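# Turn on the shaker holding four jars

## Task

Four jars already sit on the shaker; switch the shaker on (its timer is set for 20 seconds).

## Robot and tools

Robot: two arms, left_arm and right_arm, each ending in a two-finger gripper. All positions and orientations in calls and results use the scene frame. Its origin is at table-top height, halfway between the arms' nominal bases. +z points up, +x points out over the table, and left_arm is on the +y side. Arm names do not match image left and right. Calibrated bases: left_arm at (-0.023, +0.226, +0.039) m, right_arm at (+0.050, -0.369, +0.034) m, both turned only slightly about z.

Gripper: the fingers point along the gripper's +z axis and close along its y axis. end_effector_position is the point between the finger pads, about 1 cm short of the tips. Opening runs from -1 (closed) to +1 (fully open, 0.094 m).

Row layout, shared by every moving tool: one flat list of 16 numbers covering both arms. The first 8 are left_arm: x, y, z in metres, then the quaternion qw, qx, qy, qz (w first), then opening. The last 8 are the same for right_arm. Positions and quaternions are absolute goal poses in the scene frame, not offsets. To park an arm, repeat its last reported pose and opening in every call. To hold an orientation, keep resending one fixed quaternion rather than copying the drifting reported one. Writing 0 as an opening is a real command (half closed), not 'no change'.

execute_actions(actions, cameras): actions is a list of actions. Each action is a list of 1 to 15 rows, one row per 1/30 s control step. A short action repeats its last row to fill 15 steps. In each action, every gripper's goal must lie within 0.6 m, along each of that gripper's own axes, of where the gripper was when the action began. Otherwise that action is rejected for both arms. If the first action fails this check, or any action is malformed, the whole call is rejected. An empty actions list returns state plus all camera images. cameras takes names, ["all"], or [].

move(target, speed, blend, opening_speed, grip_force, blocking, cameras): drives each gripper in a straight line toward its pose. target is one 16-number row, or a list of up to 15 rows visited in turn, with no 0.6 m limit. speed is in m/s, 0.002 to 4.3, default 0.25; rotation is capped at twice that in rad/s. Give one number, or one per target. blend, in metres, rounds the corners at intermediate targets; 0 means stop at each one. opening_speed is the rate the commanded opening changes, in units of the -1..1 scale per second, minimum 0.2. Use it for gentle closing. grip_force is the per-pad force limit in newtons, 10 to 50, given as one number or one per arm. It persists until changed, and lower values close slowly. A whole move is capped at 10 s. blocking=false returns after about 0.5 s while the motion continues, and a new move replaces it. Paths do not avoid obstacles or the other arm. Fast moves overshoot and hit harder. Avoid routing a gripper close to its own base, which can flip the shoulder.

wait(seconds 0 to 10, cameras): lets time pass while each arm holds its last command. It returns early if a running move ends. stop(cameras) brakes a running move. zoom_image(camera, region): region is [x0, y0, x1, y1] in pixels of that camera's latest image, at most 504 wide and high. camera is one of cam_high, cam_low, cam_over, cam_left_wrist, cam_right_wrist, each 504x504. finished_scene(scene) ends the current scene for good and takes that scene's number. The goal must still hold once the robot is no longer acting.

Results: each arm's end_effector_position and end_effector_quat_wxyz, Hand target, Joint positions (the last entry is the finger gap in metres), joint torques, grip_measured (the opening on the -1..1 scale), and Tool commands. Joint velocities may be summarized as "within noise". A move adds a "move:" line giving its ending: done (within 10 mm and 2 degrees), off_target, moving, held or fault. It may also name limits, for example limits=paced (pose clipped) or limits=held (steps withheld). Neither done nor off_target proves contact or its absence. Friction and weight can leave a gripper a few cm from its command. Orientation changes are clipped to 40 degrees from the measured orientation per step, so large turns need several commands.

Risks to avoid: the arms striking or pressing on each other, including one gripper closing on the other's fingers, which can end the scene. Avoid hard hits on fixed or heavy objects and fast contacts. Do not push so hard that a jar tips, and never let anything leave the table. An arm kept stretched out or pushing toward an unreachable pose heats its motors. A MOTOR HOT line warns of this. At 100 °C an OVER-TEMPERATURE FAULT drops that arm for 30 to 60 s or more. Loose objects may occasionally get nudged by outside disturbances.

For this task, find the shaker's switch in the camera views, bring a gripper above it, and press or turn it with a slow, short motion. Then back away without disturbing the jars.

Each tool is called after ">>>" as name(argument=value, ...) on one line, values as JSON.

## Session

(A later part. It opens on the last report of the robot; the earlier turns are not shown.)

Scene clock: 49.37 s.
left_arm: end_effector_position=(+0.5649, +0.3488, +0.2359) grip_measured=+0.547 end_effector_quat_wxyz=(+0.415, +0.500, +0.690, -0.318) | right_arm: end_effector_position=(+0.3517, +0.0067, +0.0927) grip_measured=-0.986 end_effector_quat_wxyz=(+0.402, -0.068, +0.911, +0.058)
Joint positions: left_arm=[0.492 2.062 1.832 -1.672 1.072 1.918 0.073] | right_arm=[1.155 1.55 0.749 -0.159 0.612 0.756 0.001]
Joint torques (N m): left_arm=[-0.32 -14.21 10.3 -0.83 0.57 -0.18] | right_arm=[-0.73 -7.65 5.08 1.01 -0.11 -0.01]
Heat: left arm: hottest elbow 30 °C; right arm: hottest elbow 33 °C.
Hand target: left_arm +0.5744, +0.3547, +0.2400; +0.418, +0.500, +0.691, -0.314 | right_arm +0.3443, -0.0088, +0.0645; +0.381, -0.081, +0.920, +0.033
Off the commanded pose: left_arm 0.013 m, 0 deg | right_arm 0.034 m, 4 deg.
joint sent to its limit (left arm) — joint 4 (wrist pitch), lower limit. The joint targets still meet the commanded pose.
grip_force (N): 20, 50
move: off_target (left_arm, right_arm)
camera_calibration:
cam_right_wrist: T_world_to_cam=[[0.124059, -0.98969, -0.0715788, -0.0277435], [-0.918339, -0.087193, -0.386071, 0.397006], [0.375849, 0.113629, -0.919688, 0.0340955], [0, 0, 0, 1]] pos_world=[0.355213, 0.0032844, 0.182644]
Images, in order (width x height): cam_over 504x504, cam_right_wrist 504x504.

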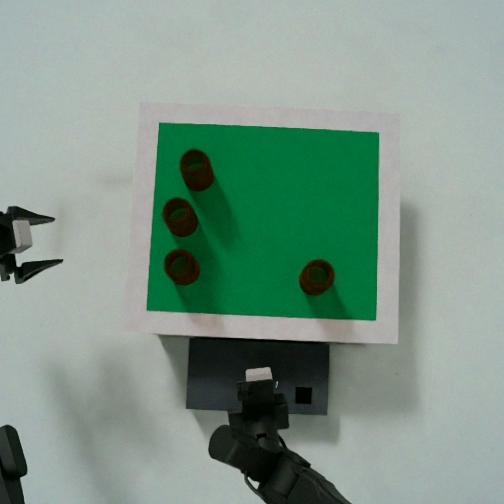

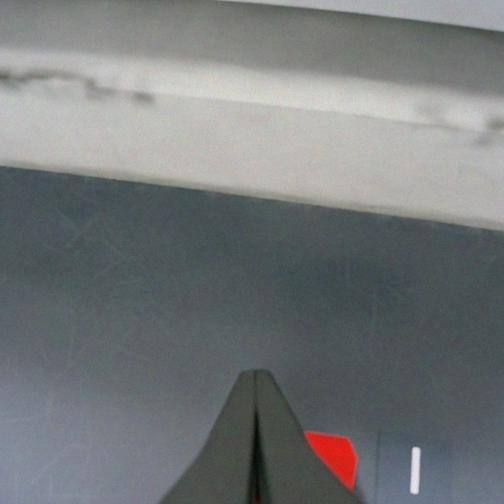

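>>> move(target=[0.575, 0.355, 0.240, 0.416, 0.501, 0.689, -0.318, 0.55, 0.340, -0.010, 0.053, 0.390, -0.075, 0.917, 0.045, -1.0], speed=0.03, cameras=["cam_right_wrist", "cam_over"])

Scene clock: 51.13 s.
left_arm: end_effector_position=(+0.5649, +0.3488, +0.2359) grip_measured=+0.547 end_effector_quat_wxyz=(+0.415, +0.500, +0.690, -0.318) | right_arm: end_effector_position=(+0.3528, +0.0060, +0.0908) grip_measured=-0.986 end_effector_quat_wxyz=(+0.416, -0.058, +0.904, +0.075)
Joint positions: left_arm=[0.492 2.062 1.832 -1.672 1.072 1.918 0.073] | right_arm=[1.155 1.553 0.718 -0.074 0.621 0.756 0.001]
Joint torques (N m): left_arm=[0.09 -14.39 10.36 -0.75 0.59 -0.19] | right_arm=[-0.09 -6.71 4.36 0.76 -0.13 0.07]
Heat: left arm: hottest elbow 30 °C; right arm: hottest elbow 33 °C.
Hand target: left_arm +0.5744, +0.3547, +0.2400; +0.418, +0.500, +0.691, -0.314 | right_arm +0.3394, -0.0116, +0.0553; +0.390, -0.075, +0.917, +0.045
Off the commanded pose: left_arm 0.013 m, 0 deg | right_arm 0.043 m, 5 deg.
joint sent to its limit (left arm) — joint 4 (wrist pitch), lower limit. The joint targets still meet the commanded pose.
grip_force (N): 20, 50
move: off_target (left_arm, right_arm)
camera_calibration:
cam_right_wrist: T_world_to_cam=[[0.121339, -0.986586, -0.109204, -0.0243117], [-0.907, -0.0655037, -0.416006, 0.395825], [0.403272, 0.149526, -0.902781, 0.0206223], [0, 0, 0, 1]] pos_world=[0.353647, -0.00114114, 0.180628]
Images, in order (width x height): cam_over 504x504, cam_right_wrist 504x504.

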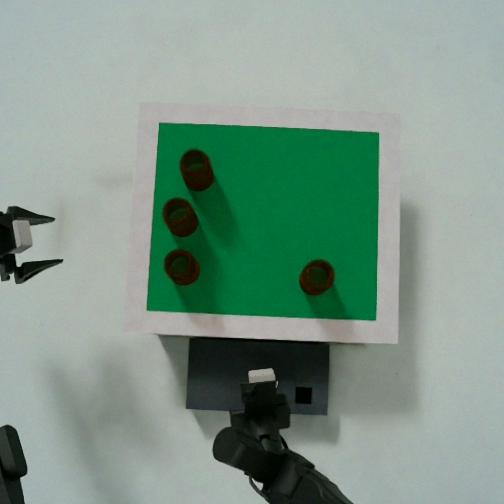

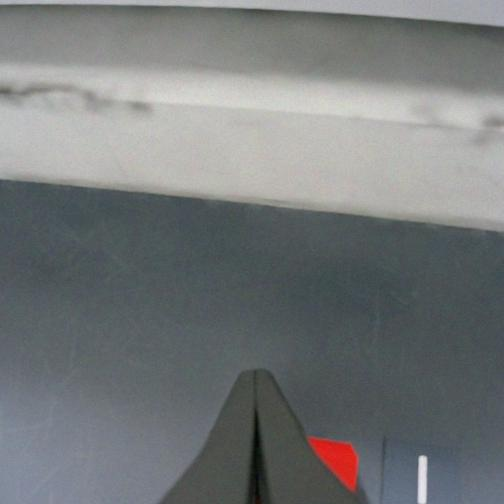

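>>> move(target=[0.575, 0.355, 0.240, 0.416, 0.501, 0.689, -0.318, 0.55, 0.340, -0.004, 0.125, 0.381, -0.081, 0.920, 0.033, -1.0], speed=0.08, cameras=["cam_right_wrist"])

Scene clock: 53.43 s.
left_arm: end_effector_position=(+0.5649, +0.3488, +0.2359) grip_measured=+0.547 end_effector_quat_wxyz=(+0.415, +0.500, +0.690, -0.318) | right_arm: end_effector_position=(+0.3356, -0.0242, +0.1053) grip_measured=-0.986 end_effector_quat_wxyz=(+0.372, -0.088, +0.924, +0.012)
Joint positions: left_arm=[0.492 2.062 1.832 -1.672 1.072 1.918 0.073] | right_arm=[1.155 1.461 0.741 -0.359 0.611 0.757 0.001]
Joint torques (N m): left_arm=[-0.09 -14.21 10.32 -0.83 0.59 -0.19] | right_arm=[0.44 -9.76 11.96 0.69 0.35 0.11]
Heat: left arm: hottest elbow 30 °C; right arm: hottest elbow 33 °C.
Hand target: left_arm +0.5744, +0.3547, +0.2400; +0.418, +0.500, +0.691, -0.314 | right_arm +0.3395, -0.0048, +0.1254; +0.381, -0.081, +0.920, +0.033
Off the commanded pose: left_arm 0.013 m, 0 deg | right_arm 0.029 m, 3 deg.
joint sent to its limit (left arm) — joint 4 (wrist pitch), lower limit. The joint targets still meet the commanded pose.
grip_force (N): 20, 50
move: off_target (left_arm, right_arm)
camera_calibration:
cam_right_wrist: T_world_to_cam=[[0.123456, -0.991986, 0.0268613, -0.0655483], [-0.937655, -0.125472, -0.32413, 0.383407], [0.324903, 0.0148293, -0.945631, 0.0727295], [0, 0, 0, 1]] pos_world=[0.343966, -0.0179948, 0.19481]
Images, in order (width x height): cam_right_wrist 504x504.

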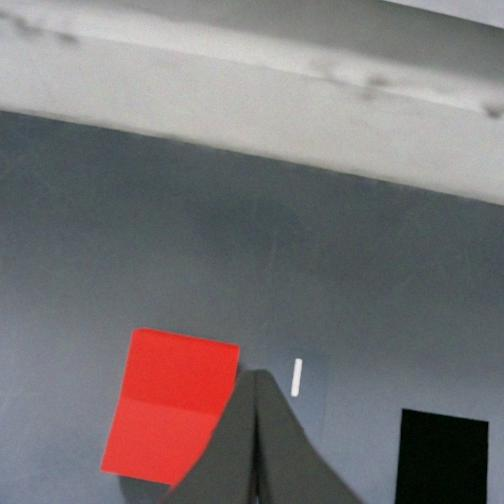

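>>> zoom_image(camera="cam_right_wrist", region=[70, 300, 340, 504])

Scaled by 1.867 from the camera's 504x504 image, which has a finer 720x720 frame.

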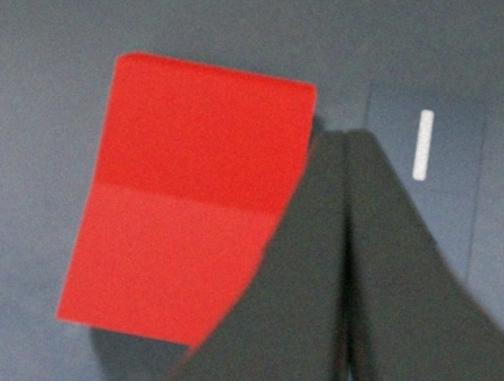

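>>> wait(seconds=0.3, cameras=["cam_right_wrist", "cam_over"])

Scene clock: 54.33 s.
left_arm: end_effector_position=(+0.5649, +0.3488, +0.2359) grip_measured=+0.547 end_effector_quat_wxyz=(+0.415, +0.500, +0.690, -0.318) | right_arm: end_effector_position=(+0.3356, -0.0242, +0.1053) grip_measured=-0.986 end_effector_quat_wxyz=(+0.372, -0.088, +0.924, +0.012)
Joint positions: left_arm=[0.492 2.062 1.832 -1.672 1.072 1.918 0.073] | right_arm=[1.155 1.461 0.741 -0.359 0.611 0.757 0.001]
Joint torques (N m): left_arm=[-0.15 -14.1 10.35 -0.77 0.59 -0.18] | right_arm=[0.44 -9.7 11.92 0.68 0.35 0.13]
Heat: left arm: hottest elbow 31 °C; right arm: hottest elbow 33 °C.
Hand target: left_arm +0.5744, +0.3547, +0.2400; +0.418, +0.500, +0.691, -0.314 | right_arm +0.3395, -0.0048, +0.1254; +0.381, -0.081, +0.920, +0.033
Tool commands: left_gripper/opening=+0.55 right_gripper/opening=-1.0
Off the commanded pose: left_arm 0.013 m, 0 deg | right_arm 0.029 m, 3 deg.
grip_force (N): 20, 50
wait: 0.30 s; at rest from the start
camera_calibration:
cam_right_wrist: T_world_to_cam=[[0.123456, -0.991986, 0.0268613, -0.0655483], [-0.937655, -0.125472, -0.32413, 0.383407], [0.324903, 0.0148293, -0.945631, 0.0727295], [0, 0, 0, 1]] pos_world=[0.343966, -0.0179948, 0.19481]
Images, in order (width x height): cam_over 504x504, cam_right_wrist 504x504.

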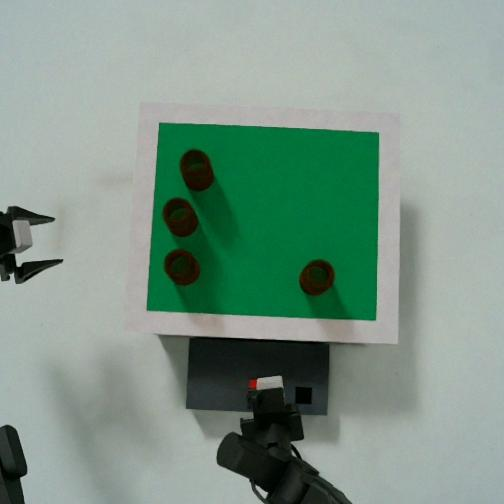

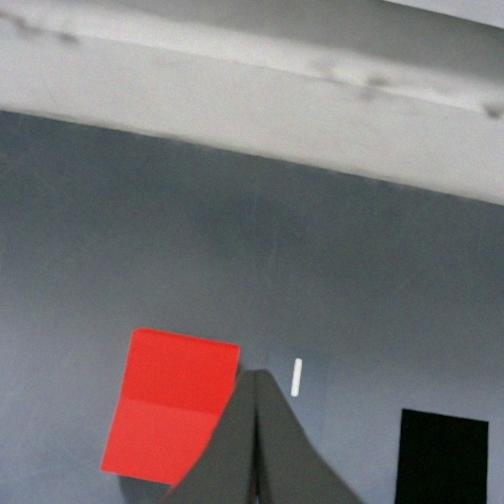

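>>> move(target=[[0.575, 0.355, 0.240, 0.416, 0.501, 0.689, -0.318, 0.55, 0.343, 0.004, 0.150, 0.381, -0.081, 0.920, 0.033, -1.0], [0.575, 0.355, 0.240, 0.416, 0.501, 0.689, -0.318, 0.55, 0.347, 0.014, 0.130, 0.381, -0.081, 0.920, 0.033, -1.0]], speed=0.08, cameras=["cam_right_wrist"])

Scene clock: 57.73 s.
left_arm: end_effector_position=(+0.5649, +0.3488, +0.2359) grip_measured=+0.547 end_effector_quat_wxyz=(+0.415, +0.500, +0.690, -0.318) | right_arm: end_effector_position=(+0.3393, -0.0122, +0.1123) grip_measured=-0.986 end_effector_quat_wxyz=(+0.367, -0.093, +0.926, +0.004)
Joint positions: left_arm=[0.492 2.062 1.832 -1.672 1.072 1.918 0.073] | right_arm=[1.16 1.481 0.794 -0.414 0.611 0.759 0.001]
Joint torques (N m): left_arm=[0.03 -13.98 10.36 -0.81 0.57 -0.18] | right_arm=[0.44 -9 12.42 1.62 0.44 0.14]
Heat: left arm: hottest elbow 31 °C; right arm: hottest elbow 33 °C.
Hand target: left_arm +0.5744, +0.3547, +0.2400; +0.418, +0.500, +0.691, -0.314 | right_arm +0.3459, +0.0126, +0.1308; +0.381, -0.081, +0.920, +0.033
Off the commanded pose: left_arm 0.013 m, 0 deg | right_arm 0.033 m, 4 deg.
joint sent to its limit (left arm) — joint 4 (wrist pitch), lower limit. The joint targets still meet the commanded pose.
grip_force (N): 20, 50
move: off_target (left_arm, right_arm)
camera_calibration:
cam_right_wrist: T_world_to_cam=[[0.126867, -0.990979, 0.0431939, -0.0573503], [-0.940527, -0.134014, -0.312168, 0.390091], [0.315141, -0.0010213, -0.949044, 0.081388], [0, 0, 0, 1]] pos_world=[0.348518, -0.00447213, 0.201492]
Images, in order (width x height): cam_right_wrist 504x504.

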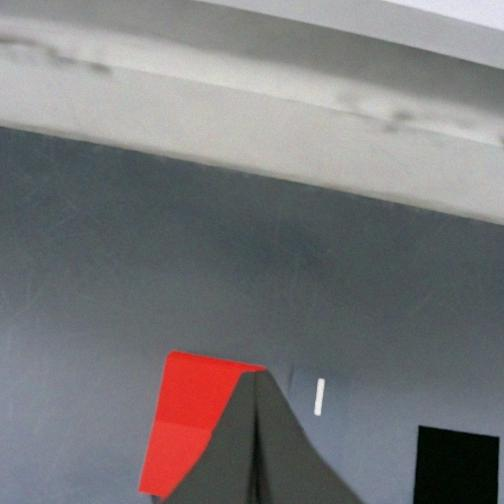

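>>> move(target=[0.575, 0.355, 0.240, 0.416, 0.501, 0.689, -0.318, 0.55, 0.346, 0.018, 0.112, 0.381, -0.081, 0.920, 0.033, -1.0], speed=0.05, cameras=["cam_right_wrist"])

Scene clock: 59.40 s.
left_arm: end_effector_position=(+0.5649, +0.3488, +0.2359) grip_measured=+0.547 end_effector_quat_wxyz=(+0.415, +0.500, +0.690, -0.318) | right_arm: end_effector_position=(+0.3405, -0.0039, +0.0998) grip_measured=-0.986 end_effector_quat_wxyz=(+0.369, -0.091, +0.925, +0.010)
Joint positions: left_arm=[0.492 2.062 1.832 -1.672 1.072 1.918 0.073] | right_arm=[1.166 1.522 0.795 -0.365 0.611 0.765 0.001]
Joint torques (N m): left_arm=[-0.21 -13.86 10.33 -0.72 0.59 -0.2] | right_arm=[0.38 -9.23 11.33 1.69 0.6 0.17]
Heat: left arm: hottest elbow 31 °C; right arm: hottest elbow 33 °C.
Hand target: left_arm +0.5744, +0.3547, +0.2400; +0.418, +0.500, +0.691, -0.314 | right_arm +0.3452, +0.0171, +0.1126; +0.381, -0.081, +0.920, +0.033
Off the commanded pose: left_arm 0.013 m, 0 deg | right_arm 0.026 m, 3 deg.
joint sent to its limit (left arm) — joint 4 (wrist pitch), lower limit. The joint targets still meet the commanded pose.
grip_force (N): 20, 50
move: off_target (left_arm, right_arm)
camera_calibration:
cam_right_wrist: T_world_to_cam=[[0.127714, -0.991333, 0.0307878, -0.0477872], [-0.939208, -0.130858, -0.317433, 0.388603], [0.318711, 0.0116247, -0.947781, 0.0679193], [0, 0, 0, 1]] pos_world=[0.349436, 0.00268915, 0.189199]
Images, in order (width x height): cam_right_wrist 504x504.

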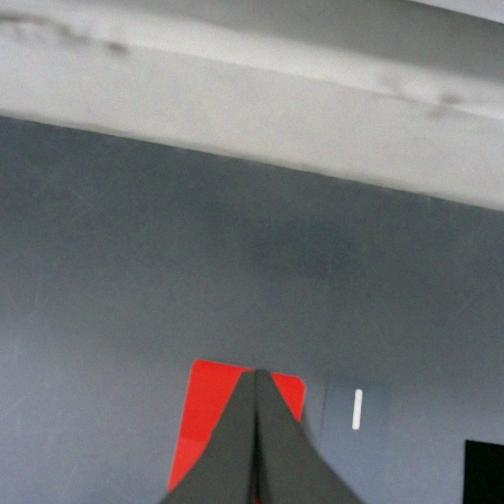

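>>> move(target=[[0.575, 0.355, 0.240, 0.416, 0.501, 0.689, -0.318, 0.55, 0.355, 0.016, 0.110, 0.381, -0.081, 0.920, 0.033, -1.0], [0.575, 0.355, 0.240, 0.416, 0.501, 0.689, -0.318, 0.55, 0.353, 0.010, 0.090, 0.381, -0.081, 0.920, 0.033, -1.0]], speed=0.04, cameras=["cam_right_wrist", "cam_over"])

Scene clock: 61.77 s.
left_arm: end_effector_position=(+0.5649, +0.3488, +0.2359) grip_measured=+0.547 end_effector_quat_wxyz=(+0.415, +0.500, +0.690, -0.318) | right_arm: end_effector_position=(+0.3473, +0.0088, +0.0937) grip_measured=-0.986 end_effector_quat_wxyz=(+0.380, -0.081, +0.921, +0.033)
Joint positions: left_arm=[0.492 2.062 1.832 -1.672 1.072 1.918 0.073] | right_arm=[1.163 1.556 0.795 -0.277 0.605 0.765 0.001]
Joint torques (N m): left_arm=[-0.38 -14.15 10.35 -0.77 0.57 -0.2] | right_arm=[-1.08 -9.29 8.23 1.77 0.32 -0.08]
Heat: left arm: hottest elbow 31 °C; right arm: hottest elbow 33 °C.
Hand target: left_arm +0.5744, +0.3547, +0.2400; +0.418, +0.500, +0.691, -0.314 | right_arm +0.3529, +0.0099, +0.0901; +0.381, -0.081, +0.920, +0.033
Off the commanded pose: left_arm 0.013 m, 0 deg | right_arm 0.007 m, 0 deg.
joint sent to its limit (left arm) — joint 4 (wrist pitch), lower limit. The joint targets still meet the commanded pose.
grip_force (N): 20, 50
move: off_target (left_arm)
camera_calibration:
cam_right_wrist: T_world_to_cam=[[0.127698, -0.991667, -0.017028, -0.0313049], [-0.932803, -0.114248, -0.341799, 0.394557], [0.337005, 0.0595307, -0.939619, 0.0522741], [0, 0, 0, 1]] pos_world=[0.354424, 0.0109216, 0.183444]
Images, in order (width x height): cam_over 504x504, cam_right_wrist 504x504.

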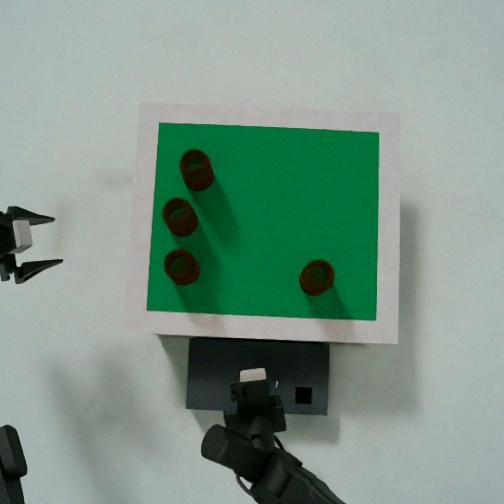

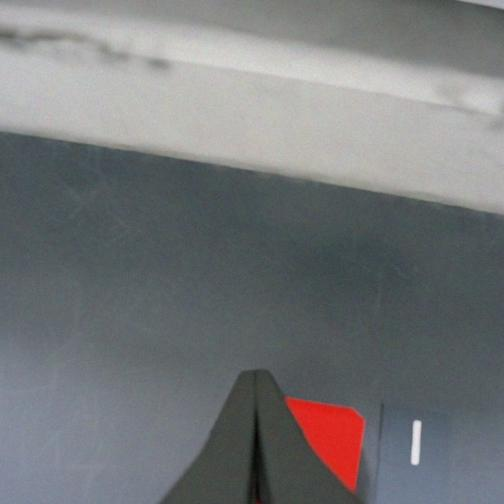

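>>> move(target=[0.575, 0.355, 0.240, 0.416, 0.501, 0.689, -0.318, 0.55, 0.350, 0.000, 0.125, 0.381, -0.081, 0.920, 0.033, -1.0], speed=0.05, cameras=["cam_right_wrist", "cam_high"])

Scene clock: 63.83 s.
left_arm: end_effector_position=(+0.5649, +0.3488, +0.2359) grip_measured=+0.547 end_effector_quat_wxyz=(+0.415, +0.500, +0.690, -0.318) | right_arm: end_effector_position=(+0.3445, -0.0003, +0.1167) grip_measured=-0.986 end_effector_quat_wxyz=(+0.379, -0.081, +0.921, +0.032)
Joint positions: left_arm=[0.492 2.062 1.832 -1.672 1.072 1.918 0.073] | right_arm=[1.159 1.486 0.795 -0.348 0.602 0.764 0.001]
Joint torques (N m): left_arm=[-0.09 -13.98 10.35 -0.84 0.6 -0.19] | right_arm=[-1.38 -10.7 9.31 0.8 0.32 -0.11]
Heat: left arm: hottest elbow 31 °C; right arm: hottest elbow 33 °C.
Hand target: left_arm +0.5744, +0.3547, +0.2400; +0.418, +0.500, +0.691, -0.314 | right_arm +0.3500, -0.0001, +0.1249; +0.381, -0.081, +0.920, +0.033
Off the commanded pose: left_arm 0.013 m, 0 deg | right_arm 0.010 m, 0 deg.
joint sent to its limit (left arm) — joint 4 (wrist pitch), lower limit. The joint targets still meet the commanded pose.
grip_force (N): 20, 50
move: off_target (left_arm)
camera_calibration:
cam_right_wrist: T_world_to_cam=[[0.125937, -0.991904, -0.0163303, -0.0391356], [-0.933789, -0.112969, -0.339522, 0.398816], [0.334929, 0.0580075, -0.940456, 0.0762094], [0, 0, 0, 1]] pos_world=[0.351814, 0.00181437, 0.20644]
Images, in order (width x height): cam_high 504x504, cam_right_wrist 504x504.

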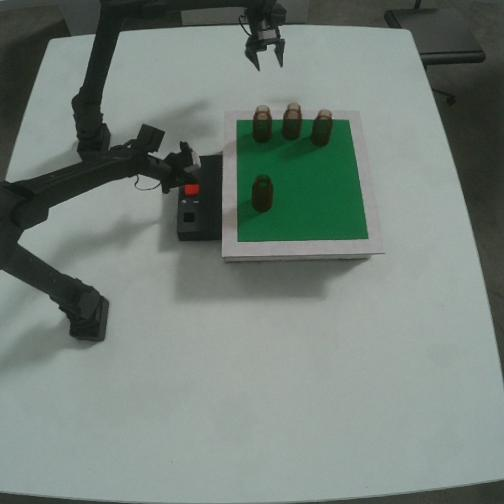

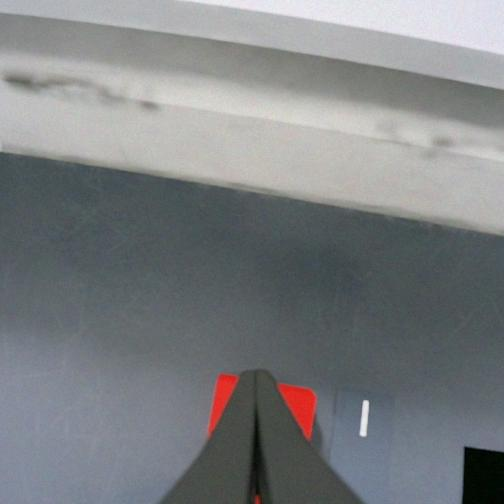

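>>> move(target=[0.575, 0.355, 0.240, 0.416, 0.501, 0.689, -0.318, 0.55, 0.351, -0.006, 0.080, 0.381, -0.081, 0.920, 0.033, -1.0], speed=0.03, cameras=["cam_right_wrist", "cam_over"])

Scene clock: 66.10 s.
left_arm: end_effector_position=(+0.5649, +0.3488, +0.2359) grip_measured=+0.547 end_effector_quat_wxyz=(+0.415, +0.500, +0.690, -0.318) | right_arm: end_effector_position=(+0.3480, +0.0000, +0.0930) grip_measured=-0.986 end_effector_quat_wxyz=(+0.386, -0.077, +0.918, +0.043)
Joint positions: left_arm=[0.492 2.062 1.832 -1.672 1.072 1.918 0.073] | right_arm=[1.151 1.535 0.756 -0.227 0.598 0.755 0.001]
Joint torques (N m): left_arm=[-0.03 -14.15 10.3 -0.7 0.59 -0.18] | right_arm=[-1.32 -8.64 6.89 1.76 0.27 -0.11]
Heat: left arm: hottest elbow 31 °C; right arm: hottest elbow 33 °C.
Hand target: left_arm +0.5744, +0.3547, +0.2400; +0.418, +0.500, +0.691, -0.314 | right_arm +0.3506, -0.0063, +0.0803; +0.381, -0.081, +0.920, +0.033
Off the commanded pose: left_arm 0.013 m, 0 deg | right_arm 0.015 m, 1 deg.
joint sent to its limit (left arm) — joint 4 (wrist pitch), lower limit. The joint targets still meet the commanded pose.
grip_force (N): 20, 50
move: off_target (left_arm, right_arm)
camera_calibration:
cam_right_wrist: T_world_to_cam=[[0.127069, -0.991135, -0.0387958, -0.037884], [-0.929205, -0.105263, -0.354255, 0.393885], [0.347031, 0.0810642, -0.934344, 0.0479533], [0, 0, 0, 1]] pos_world=[0.354173, 0.0000260624, 0.182871]
Images, in order (width x height): cam_over 504x504, cam_right_wrist 504x504.

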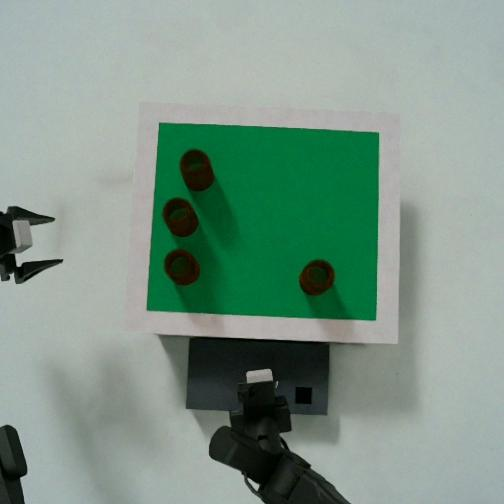

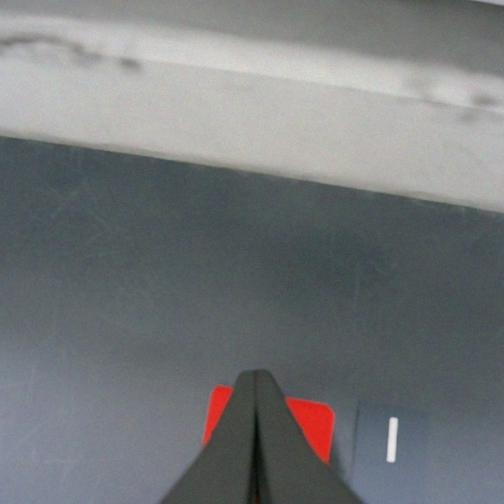

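>>> move(target=[0.575, 0.355, 0.240, 0.416, 0.501, 0.689, -0.318, 0.55, 0.348, -0.008, 0.066, 0.381, -0.081, 0.920, 0.033, -1.0], speed=0.03, cameras=["cam_right_wrist", "cam_over"])

Scene clock: 67.23 s.
left_arm: end_effector_position=(+0.5649, +0.3488, +0.2359) grip_measured=+0.547 end_effector_quat_wxyz=(+0.415, +0.500, +0.690, -0.318) | right_arm: end_effector_position=(+0.3495, +0.0011, +0.0888) grip_measured=-0.986 end_effector_quat_wxyz=(+0.394, -0.072, +0.915, +0.051)
Joint positions: left_arm=[0.492 2.062 1.832 -1.672 1.072 1.918 0.073] | right_arm=[1.151 1.547 0.742 -0.178 0.603 0.755 0.001]
Joint torques (N m): left_arm=[-0.21 -13.92 10.36 -0.73 0.59 -0.18] | right_arm=[-0.97 -7.47 6.05 1.58 0.12 -0.07]
Heat: left arm: hottest elbow 32 °C; right arm: hottest elbow 33 °C.
Hand target: left_arm +0.5744, +0.3547, +0.2400; +0.418, +0.500, +0.691, -0.314 | right_arm +0.3473, -0.0087, +0.0670; +0.381, -0.081, +0.920, +0.033
Off the commanded pose: left_arm 0.013 m, 0 deg | right_arm 0.025 m, 3 deg.
joint sent to its limit (left arm) — joint 4 (wrist pitch), lower limit. The joint targets still meet the commanded pose.
grip_force (N): 20, 50
move: off_target (left_arm, right_arm)
camera_calibration:
cam_right_wrist: T_world_to_cam=[[0.124894, -0.99056, -0.0565098, -0.0349384], [-0.924297, -0.0954573, -0.369544, 0.393479], [0.360661, 0.0983857, -0.927493, 0.0380292], [0, 0, 0, 1]] pos_world=[0.354339, -0.000789674, 0.178705]
Images, in order (width x height): cam_over 504x504, cam_right_wrist 504x504.

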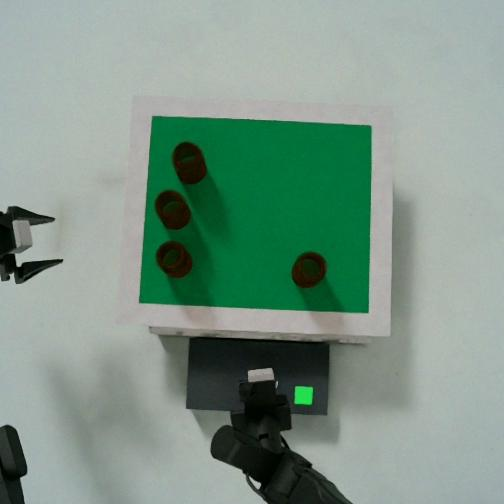

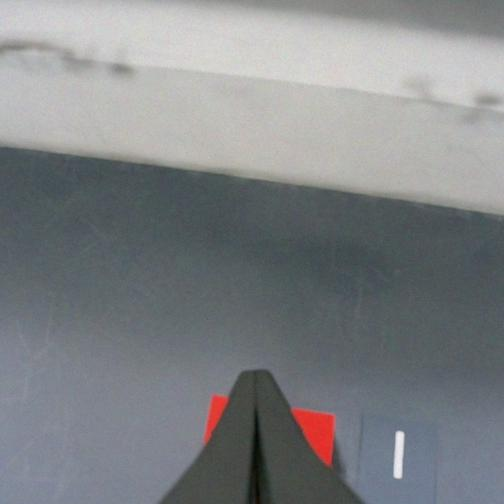

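>>> move(target=[[0.575, 0.355, 0.240, 0.416, 0.501, 0.689, -0.318, 0.55, 0.354, 0.003, 0.130, 0.385, -0.078, 0.919, 0.040, -1.0], [0.575, 0.355, 0.240, 0.416, 0.501, 0.689, -0.318, 0.55, 0.300, -0.08, 0.20, 0.381, -0.081, 0.920, 0.033, -1.0]], speed=[0.08, 0.15], blend=[0.01, 0], cameras=["cam_right_wrist", "cam_over", "cam_high"])

Scene clock: 70.40 s.
left_arm: end_effector_position=(+0.5649, +0.3488, +0.2359) grip_measured=+0.547 end_effector_quat_wxyz=(+0.415, +0.500, +0.690, -0.318) | right_arm: end_effector_position=(+0.3052, -0.0784, +0.2022) grip_measured=-0.986 end_effector_quat_wxyz=(+0.384, -0.081, +0.919, +0.034)
Joint positions: left_arm=[0.492 2.062 1.832 -1.672 1.072 1.918 0.073] | right_arm=[1.162 1.095 0.708 -0.643 0.608 0.761 0.001]
Joint torques (N m): left_arm=[-0.15 -14.1 10.44 -0.75 0.59 -0.18] | right_arm=[0.56 -5.95 9.06 0.77 0.63 0.14]
Heat: left arm: hottest elbow 32 °C; right arm: hottest elbow 33 °C.
Hand target: left_arm +0.5744, +0.3547, +0.2400; +0.418, +0.500, +0.691, -0.314 | right_arm +0.3001, -0.0800, +0.2000; +0.381, -0.081, +0.920, +0.033
Off the commanded pose: left_arm 0.013 m, 0 deg | right_arm 0.006 m, 0 deg.
joint sent to its limit (left arm) — joint 4 (wrist pitch), lower limit. The joint targets still meet the commanded pose.
grip_force (N): 20, 50
move: off_target (left_arm)
camera_calibration:
cam_right_wrist: T_world_to_cam=[[0.127883, -0.991606, -0.0190787, -0.110319], [-0.930462, -0.113294, -0.348433, 0.383117], [0.343346, 0.0623106, -0.93714, 0.17134], [0, 0, 0, 1]] pos_world=[0.311755, -0.076665, 0.291955]
Images, in order (width x height): cam_high 504x504, cam_over 504x504, cam_right_wrist 504x504.

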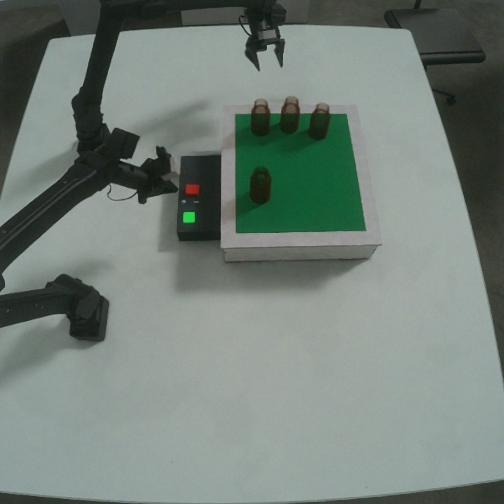

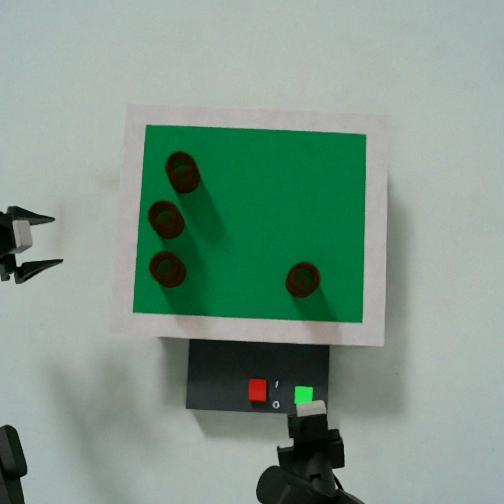

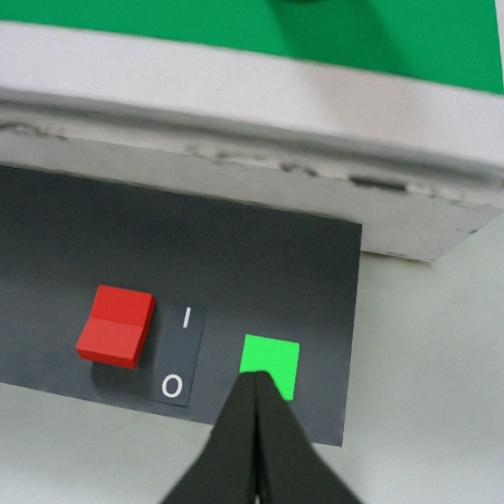

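>>> wait(seconds=8, cameras=["cam_over"])

>>> wait(seconds=9.5, cameras=["cam_over", "cam_high"])

Scene clock: 78.60 s.
left_arm: end_effector_position=(+0.5649, +0.3488, +0.2359) grip_measured=+0.547 end_effector_quat_wxyz=(+0.415, +0.500, +0.690, -0.318) | right_arm: end_effector_position=(+0.3051, -0.0785, +0.2021) grip_measured=-0.986 end_effector_quat_wxyz=(+0.383, -0.081, +0.919, +0.034)
Joint positions: left_arm=[0.492 2.062 1.832 -1.672 1.072 1.918 0.073] | right_arm=[1.162 1.095 0.708 -0.643 0.608 0.762 0.001]
Joint torques (N m): left_arm=[0.03 -14.15 10.39 -0.8 0.58 -0.19] | right_arm=[0.38 -6.07 9.1 0.79 0.65 0.15]
Heat: left arm: hottest elbow 32 °C; right arm: hottest elbow 32 °C.
Hand target: left_arm +0.5744, +0.3547, +0.2400; +0.418, +0.500, +0.691, -0.314 | right_arm +0.3001, -0.0800, +0.2000; +0.381, -0.081, +0.920, +0.033
Tool commands: left_gripper/opening=+0.55 right_gripper/opening=-1.0
Off the commanded pose: left_arm 0.013 m, 0 deg | right_arm 0.006 m, 0 deg.
grip_force (N): 20, 50
wait: 8.00 s; at rest from the start
Images, in order (width x height): cam_over 504x504.

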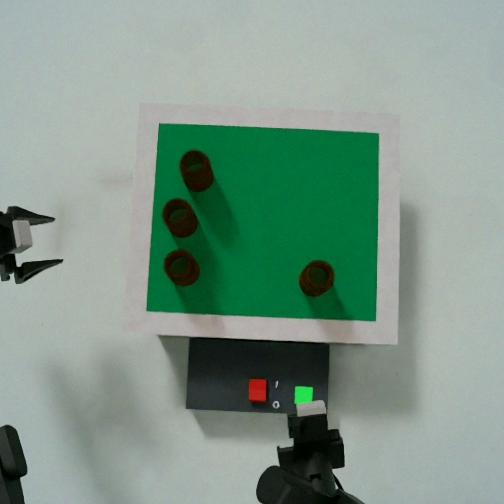

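Scene clock: 88.10 s.
left_arm: end_effector_position=(+0.5649, +0.3488, +0.2359) grip_measured=+0.547 end_effector_quat_wxyz=(+0.415, +0.500, +0.690, -0.318) | right_arm: end_effector_position=(+0.3051, -0.0785, +0.2021) grip_measured=-0.986 end_effector_quat_wxyz=(+0.383, -0.081, +0.919, +0.034)
Joint positions: left_arm=[0.492 2.062 1.832 -1.672 1.072 1.918 0.073] | right_arm=[1.162 1.095 0.708 -0.643 0.608 0.762 0.001]
Joint torques (N m): left_arm=[-0.09 -14.27 10.33 -0.76 0.59 -0.19] | right_arm=[0.38 -6.01 9.11 0.77 0.64 0.16]
Heat: left arm: hottest elbow 33 °C; right arm: hottest elbow 32 °C.
Hand target: left_arm +0.5744, +0.3547, +0.2400; +0.418, +0.500, +0.691, -0.314 | right_arm +0.3001, -0.0800, +0.2000; +0.381, -0.081, +0.920, +0.033
Tool commands: left_gripper/opening=+0.55 right_gripper/opening=-1.0
Off the commanded pose: left_arm 0.013 m, 0 deg | right_arm 0.006 m, 0 deg.
grip_force (N): 20, 50
wait: 9.50 s; at rest by 0.17 s
Images, in order (width x height): cam_high 504x504, cam_over 504x504.

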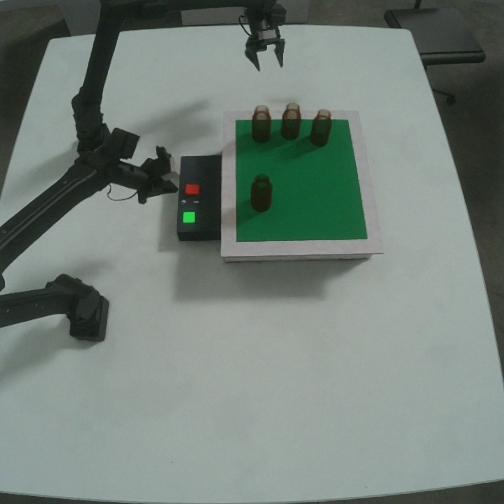

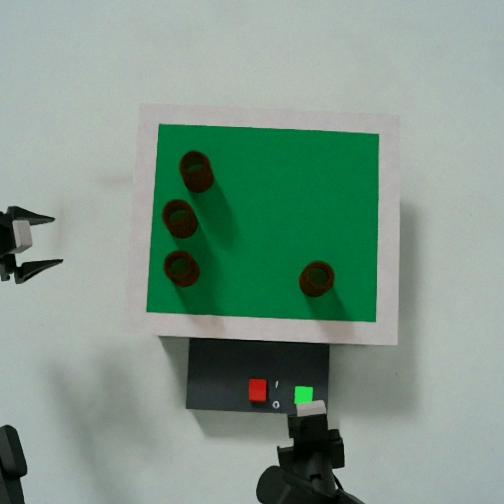

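>>> wait(seconds=1, cameras=["cam_over", "cam_high"])

Scene clock: 89.20 s.
left_arm: end_effector_position=(+0.5649, +0.3488, +0.2359) grip_measured=+0.547 end_effector_quat_wxyz=(+0.415, +0.500, +0.690, -0.318) | right_arm: end_effector_position=(+0.3051, -0.0785, +0.2021) grip_measured=-0.986 end_effector_quat_wxyz=(+0.383, -0.081, +0.919, +0.034)
Joint positions: left_arm=[0.492 2.062 1.832 -1.672 1.072 1.918 0.073] | right_arm=[1.162 1.095 0.708 -0.643 0.608 0.762 0.001]
Joint torques (N m): left_arm=[-0.03 -14.15 10.35 -0.73 0.59 -0.2] | right_arm=[0.32 -6.3 9.11 0.8 0.66 0.15]
Heat: left arm: hottest elbow 33 °C; right arm: hottest elbow 32 °C.
Hand target: left_arm +0.5744, +0.3547, +0.2400; +0.418, +0.500, +0.691, -0.314 | right_arm +0.3001, -0.0800, +0.2000; +0.381, -0.081, +0.920, +0.033
Tool commands: left_gripper/opening=+0.55 right_gripper/opening=-1.0
Off the commanded pose: left_arm 0.013 m, 0 deg | right_arm 0.006 m, 0 deg.
grip_force (N): 20, 50
wait: 1.00 s; at rest by 0.07 s
Images, in order (width x height): cam_high 504x504, cam_over 504x504.

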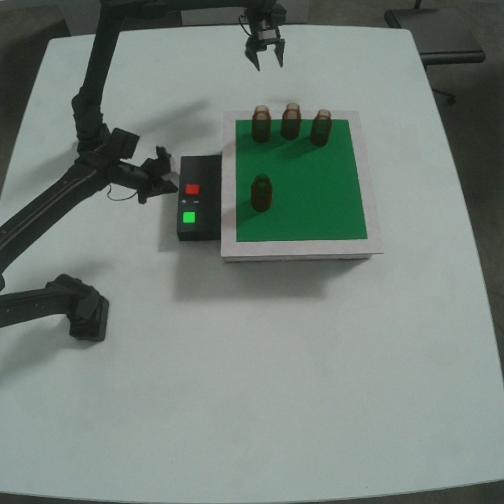

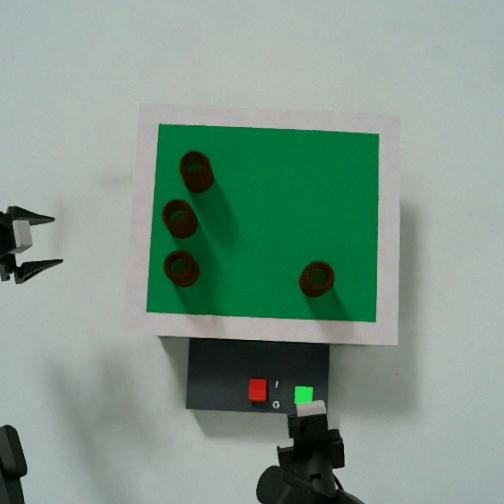

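>>> finished_scene(scene=2)

The scene is finished: the task was done.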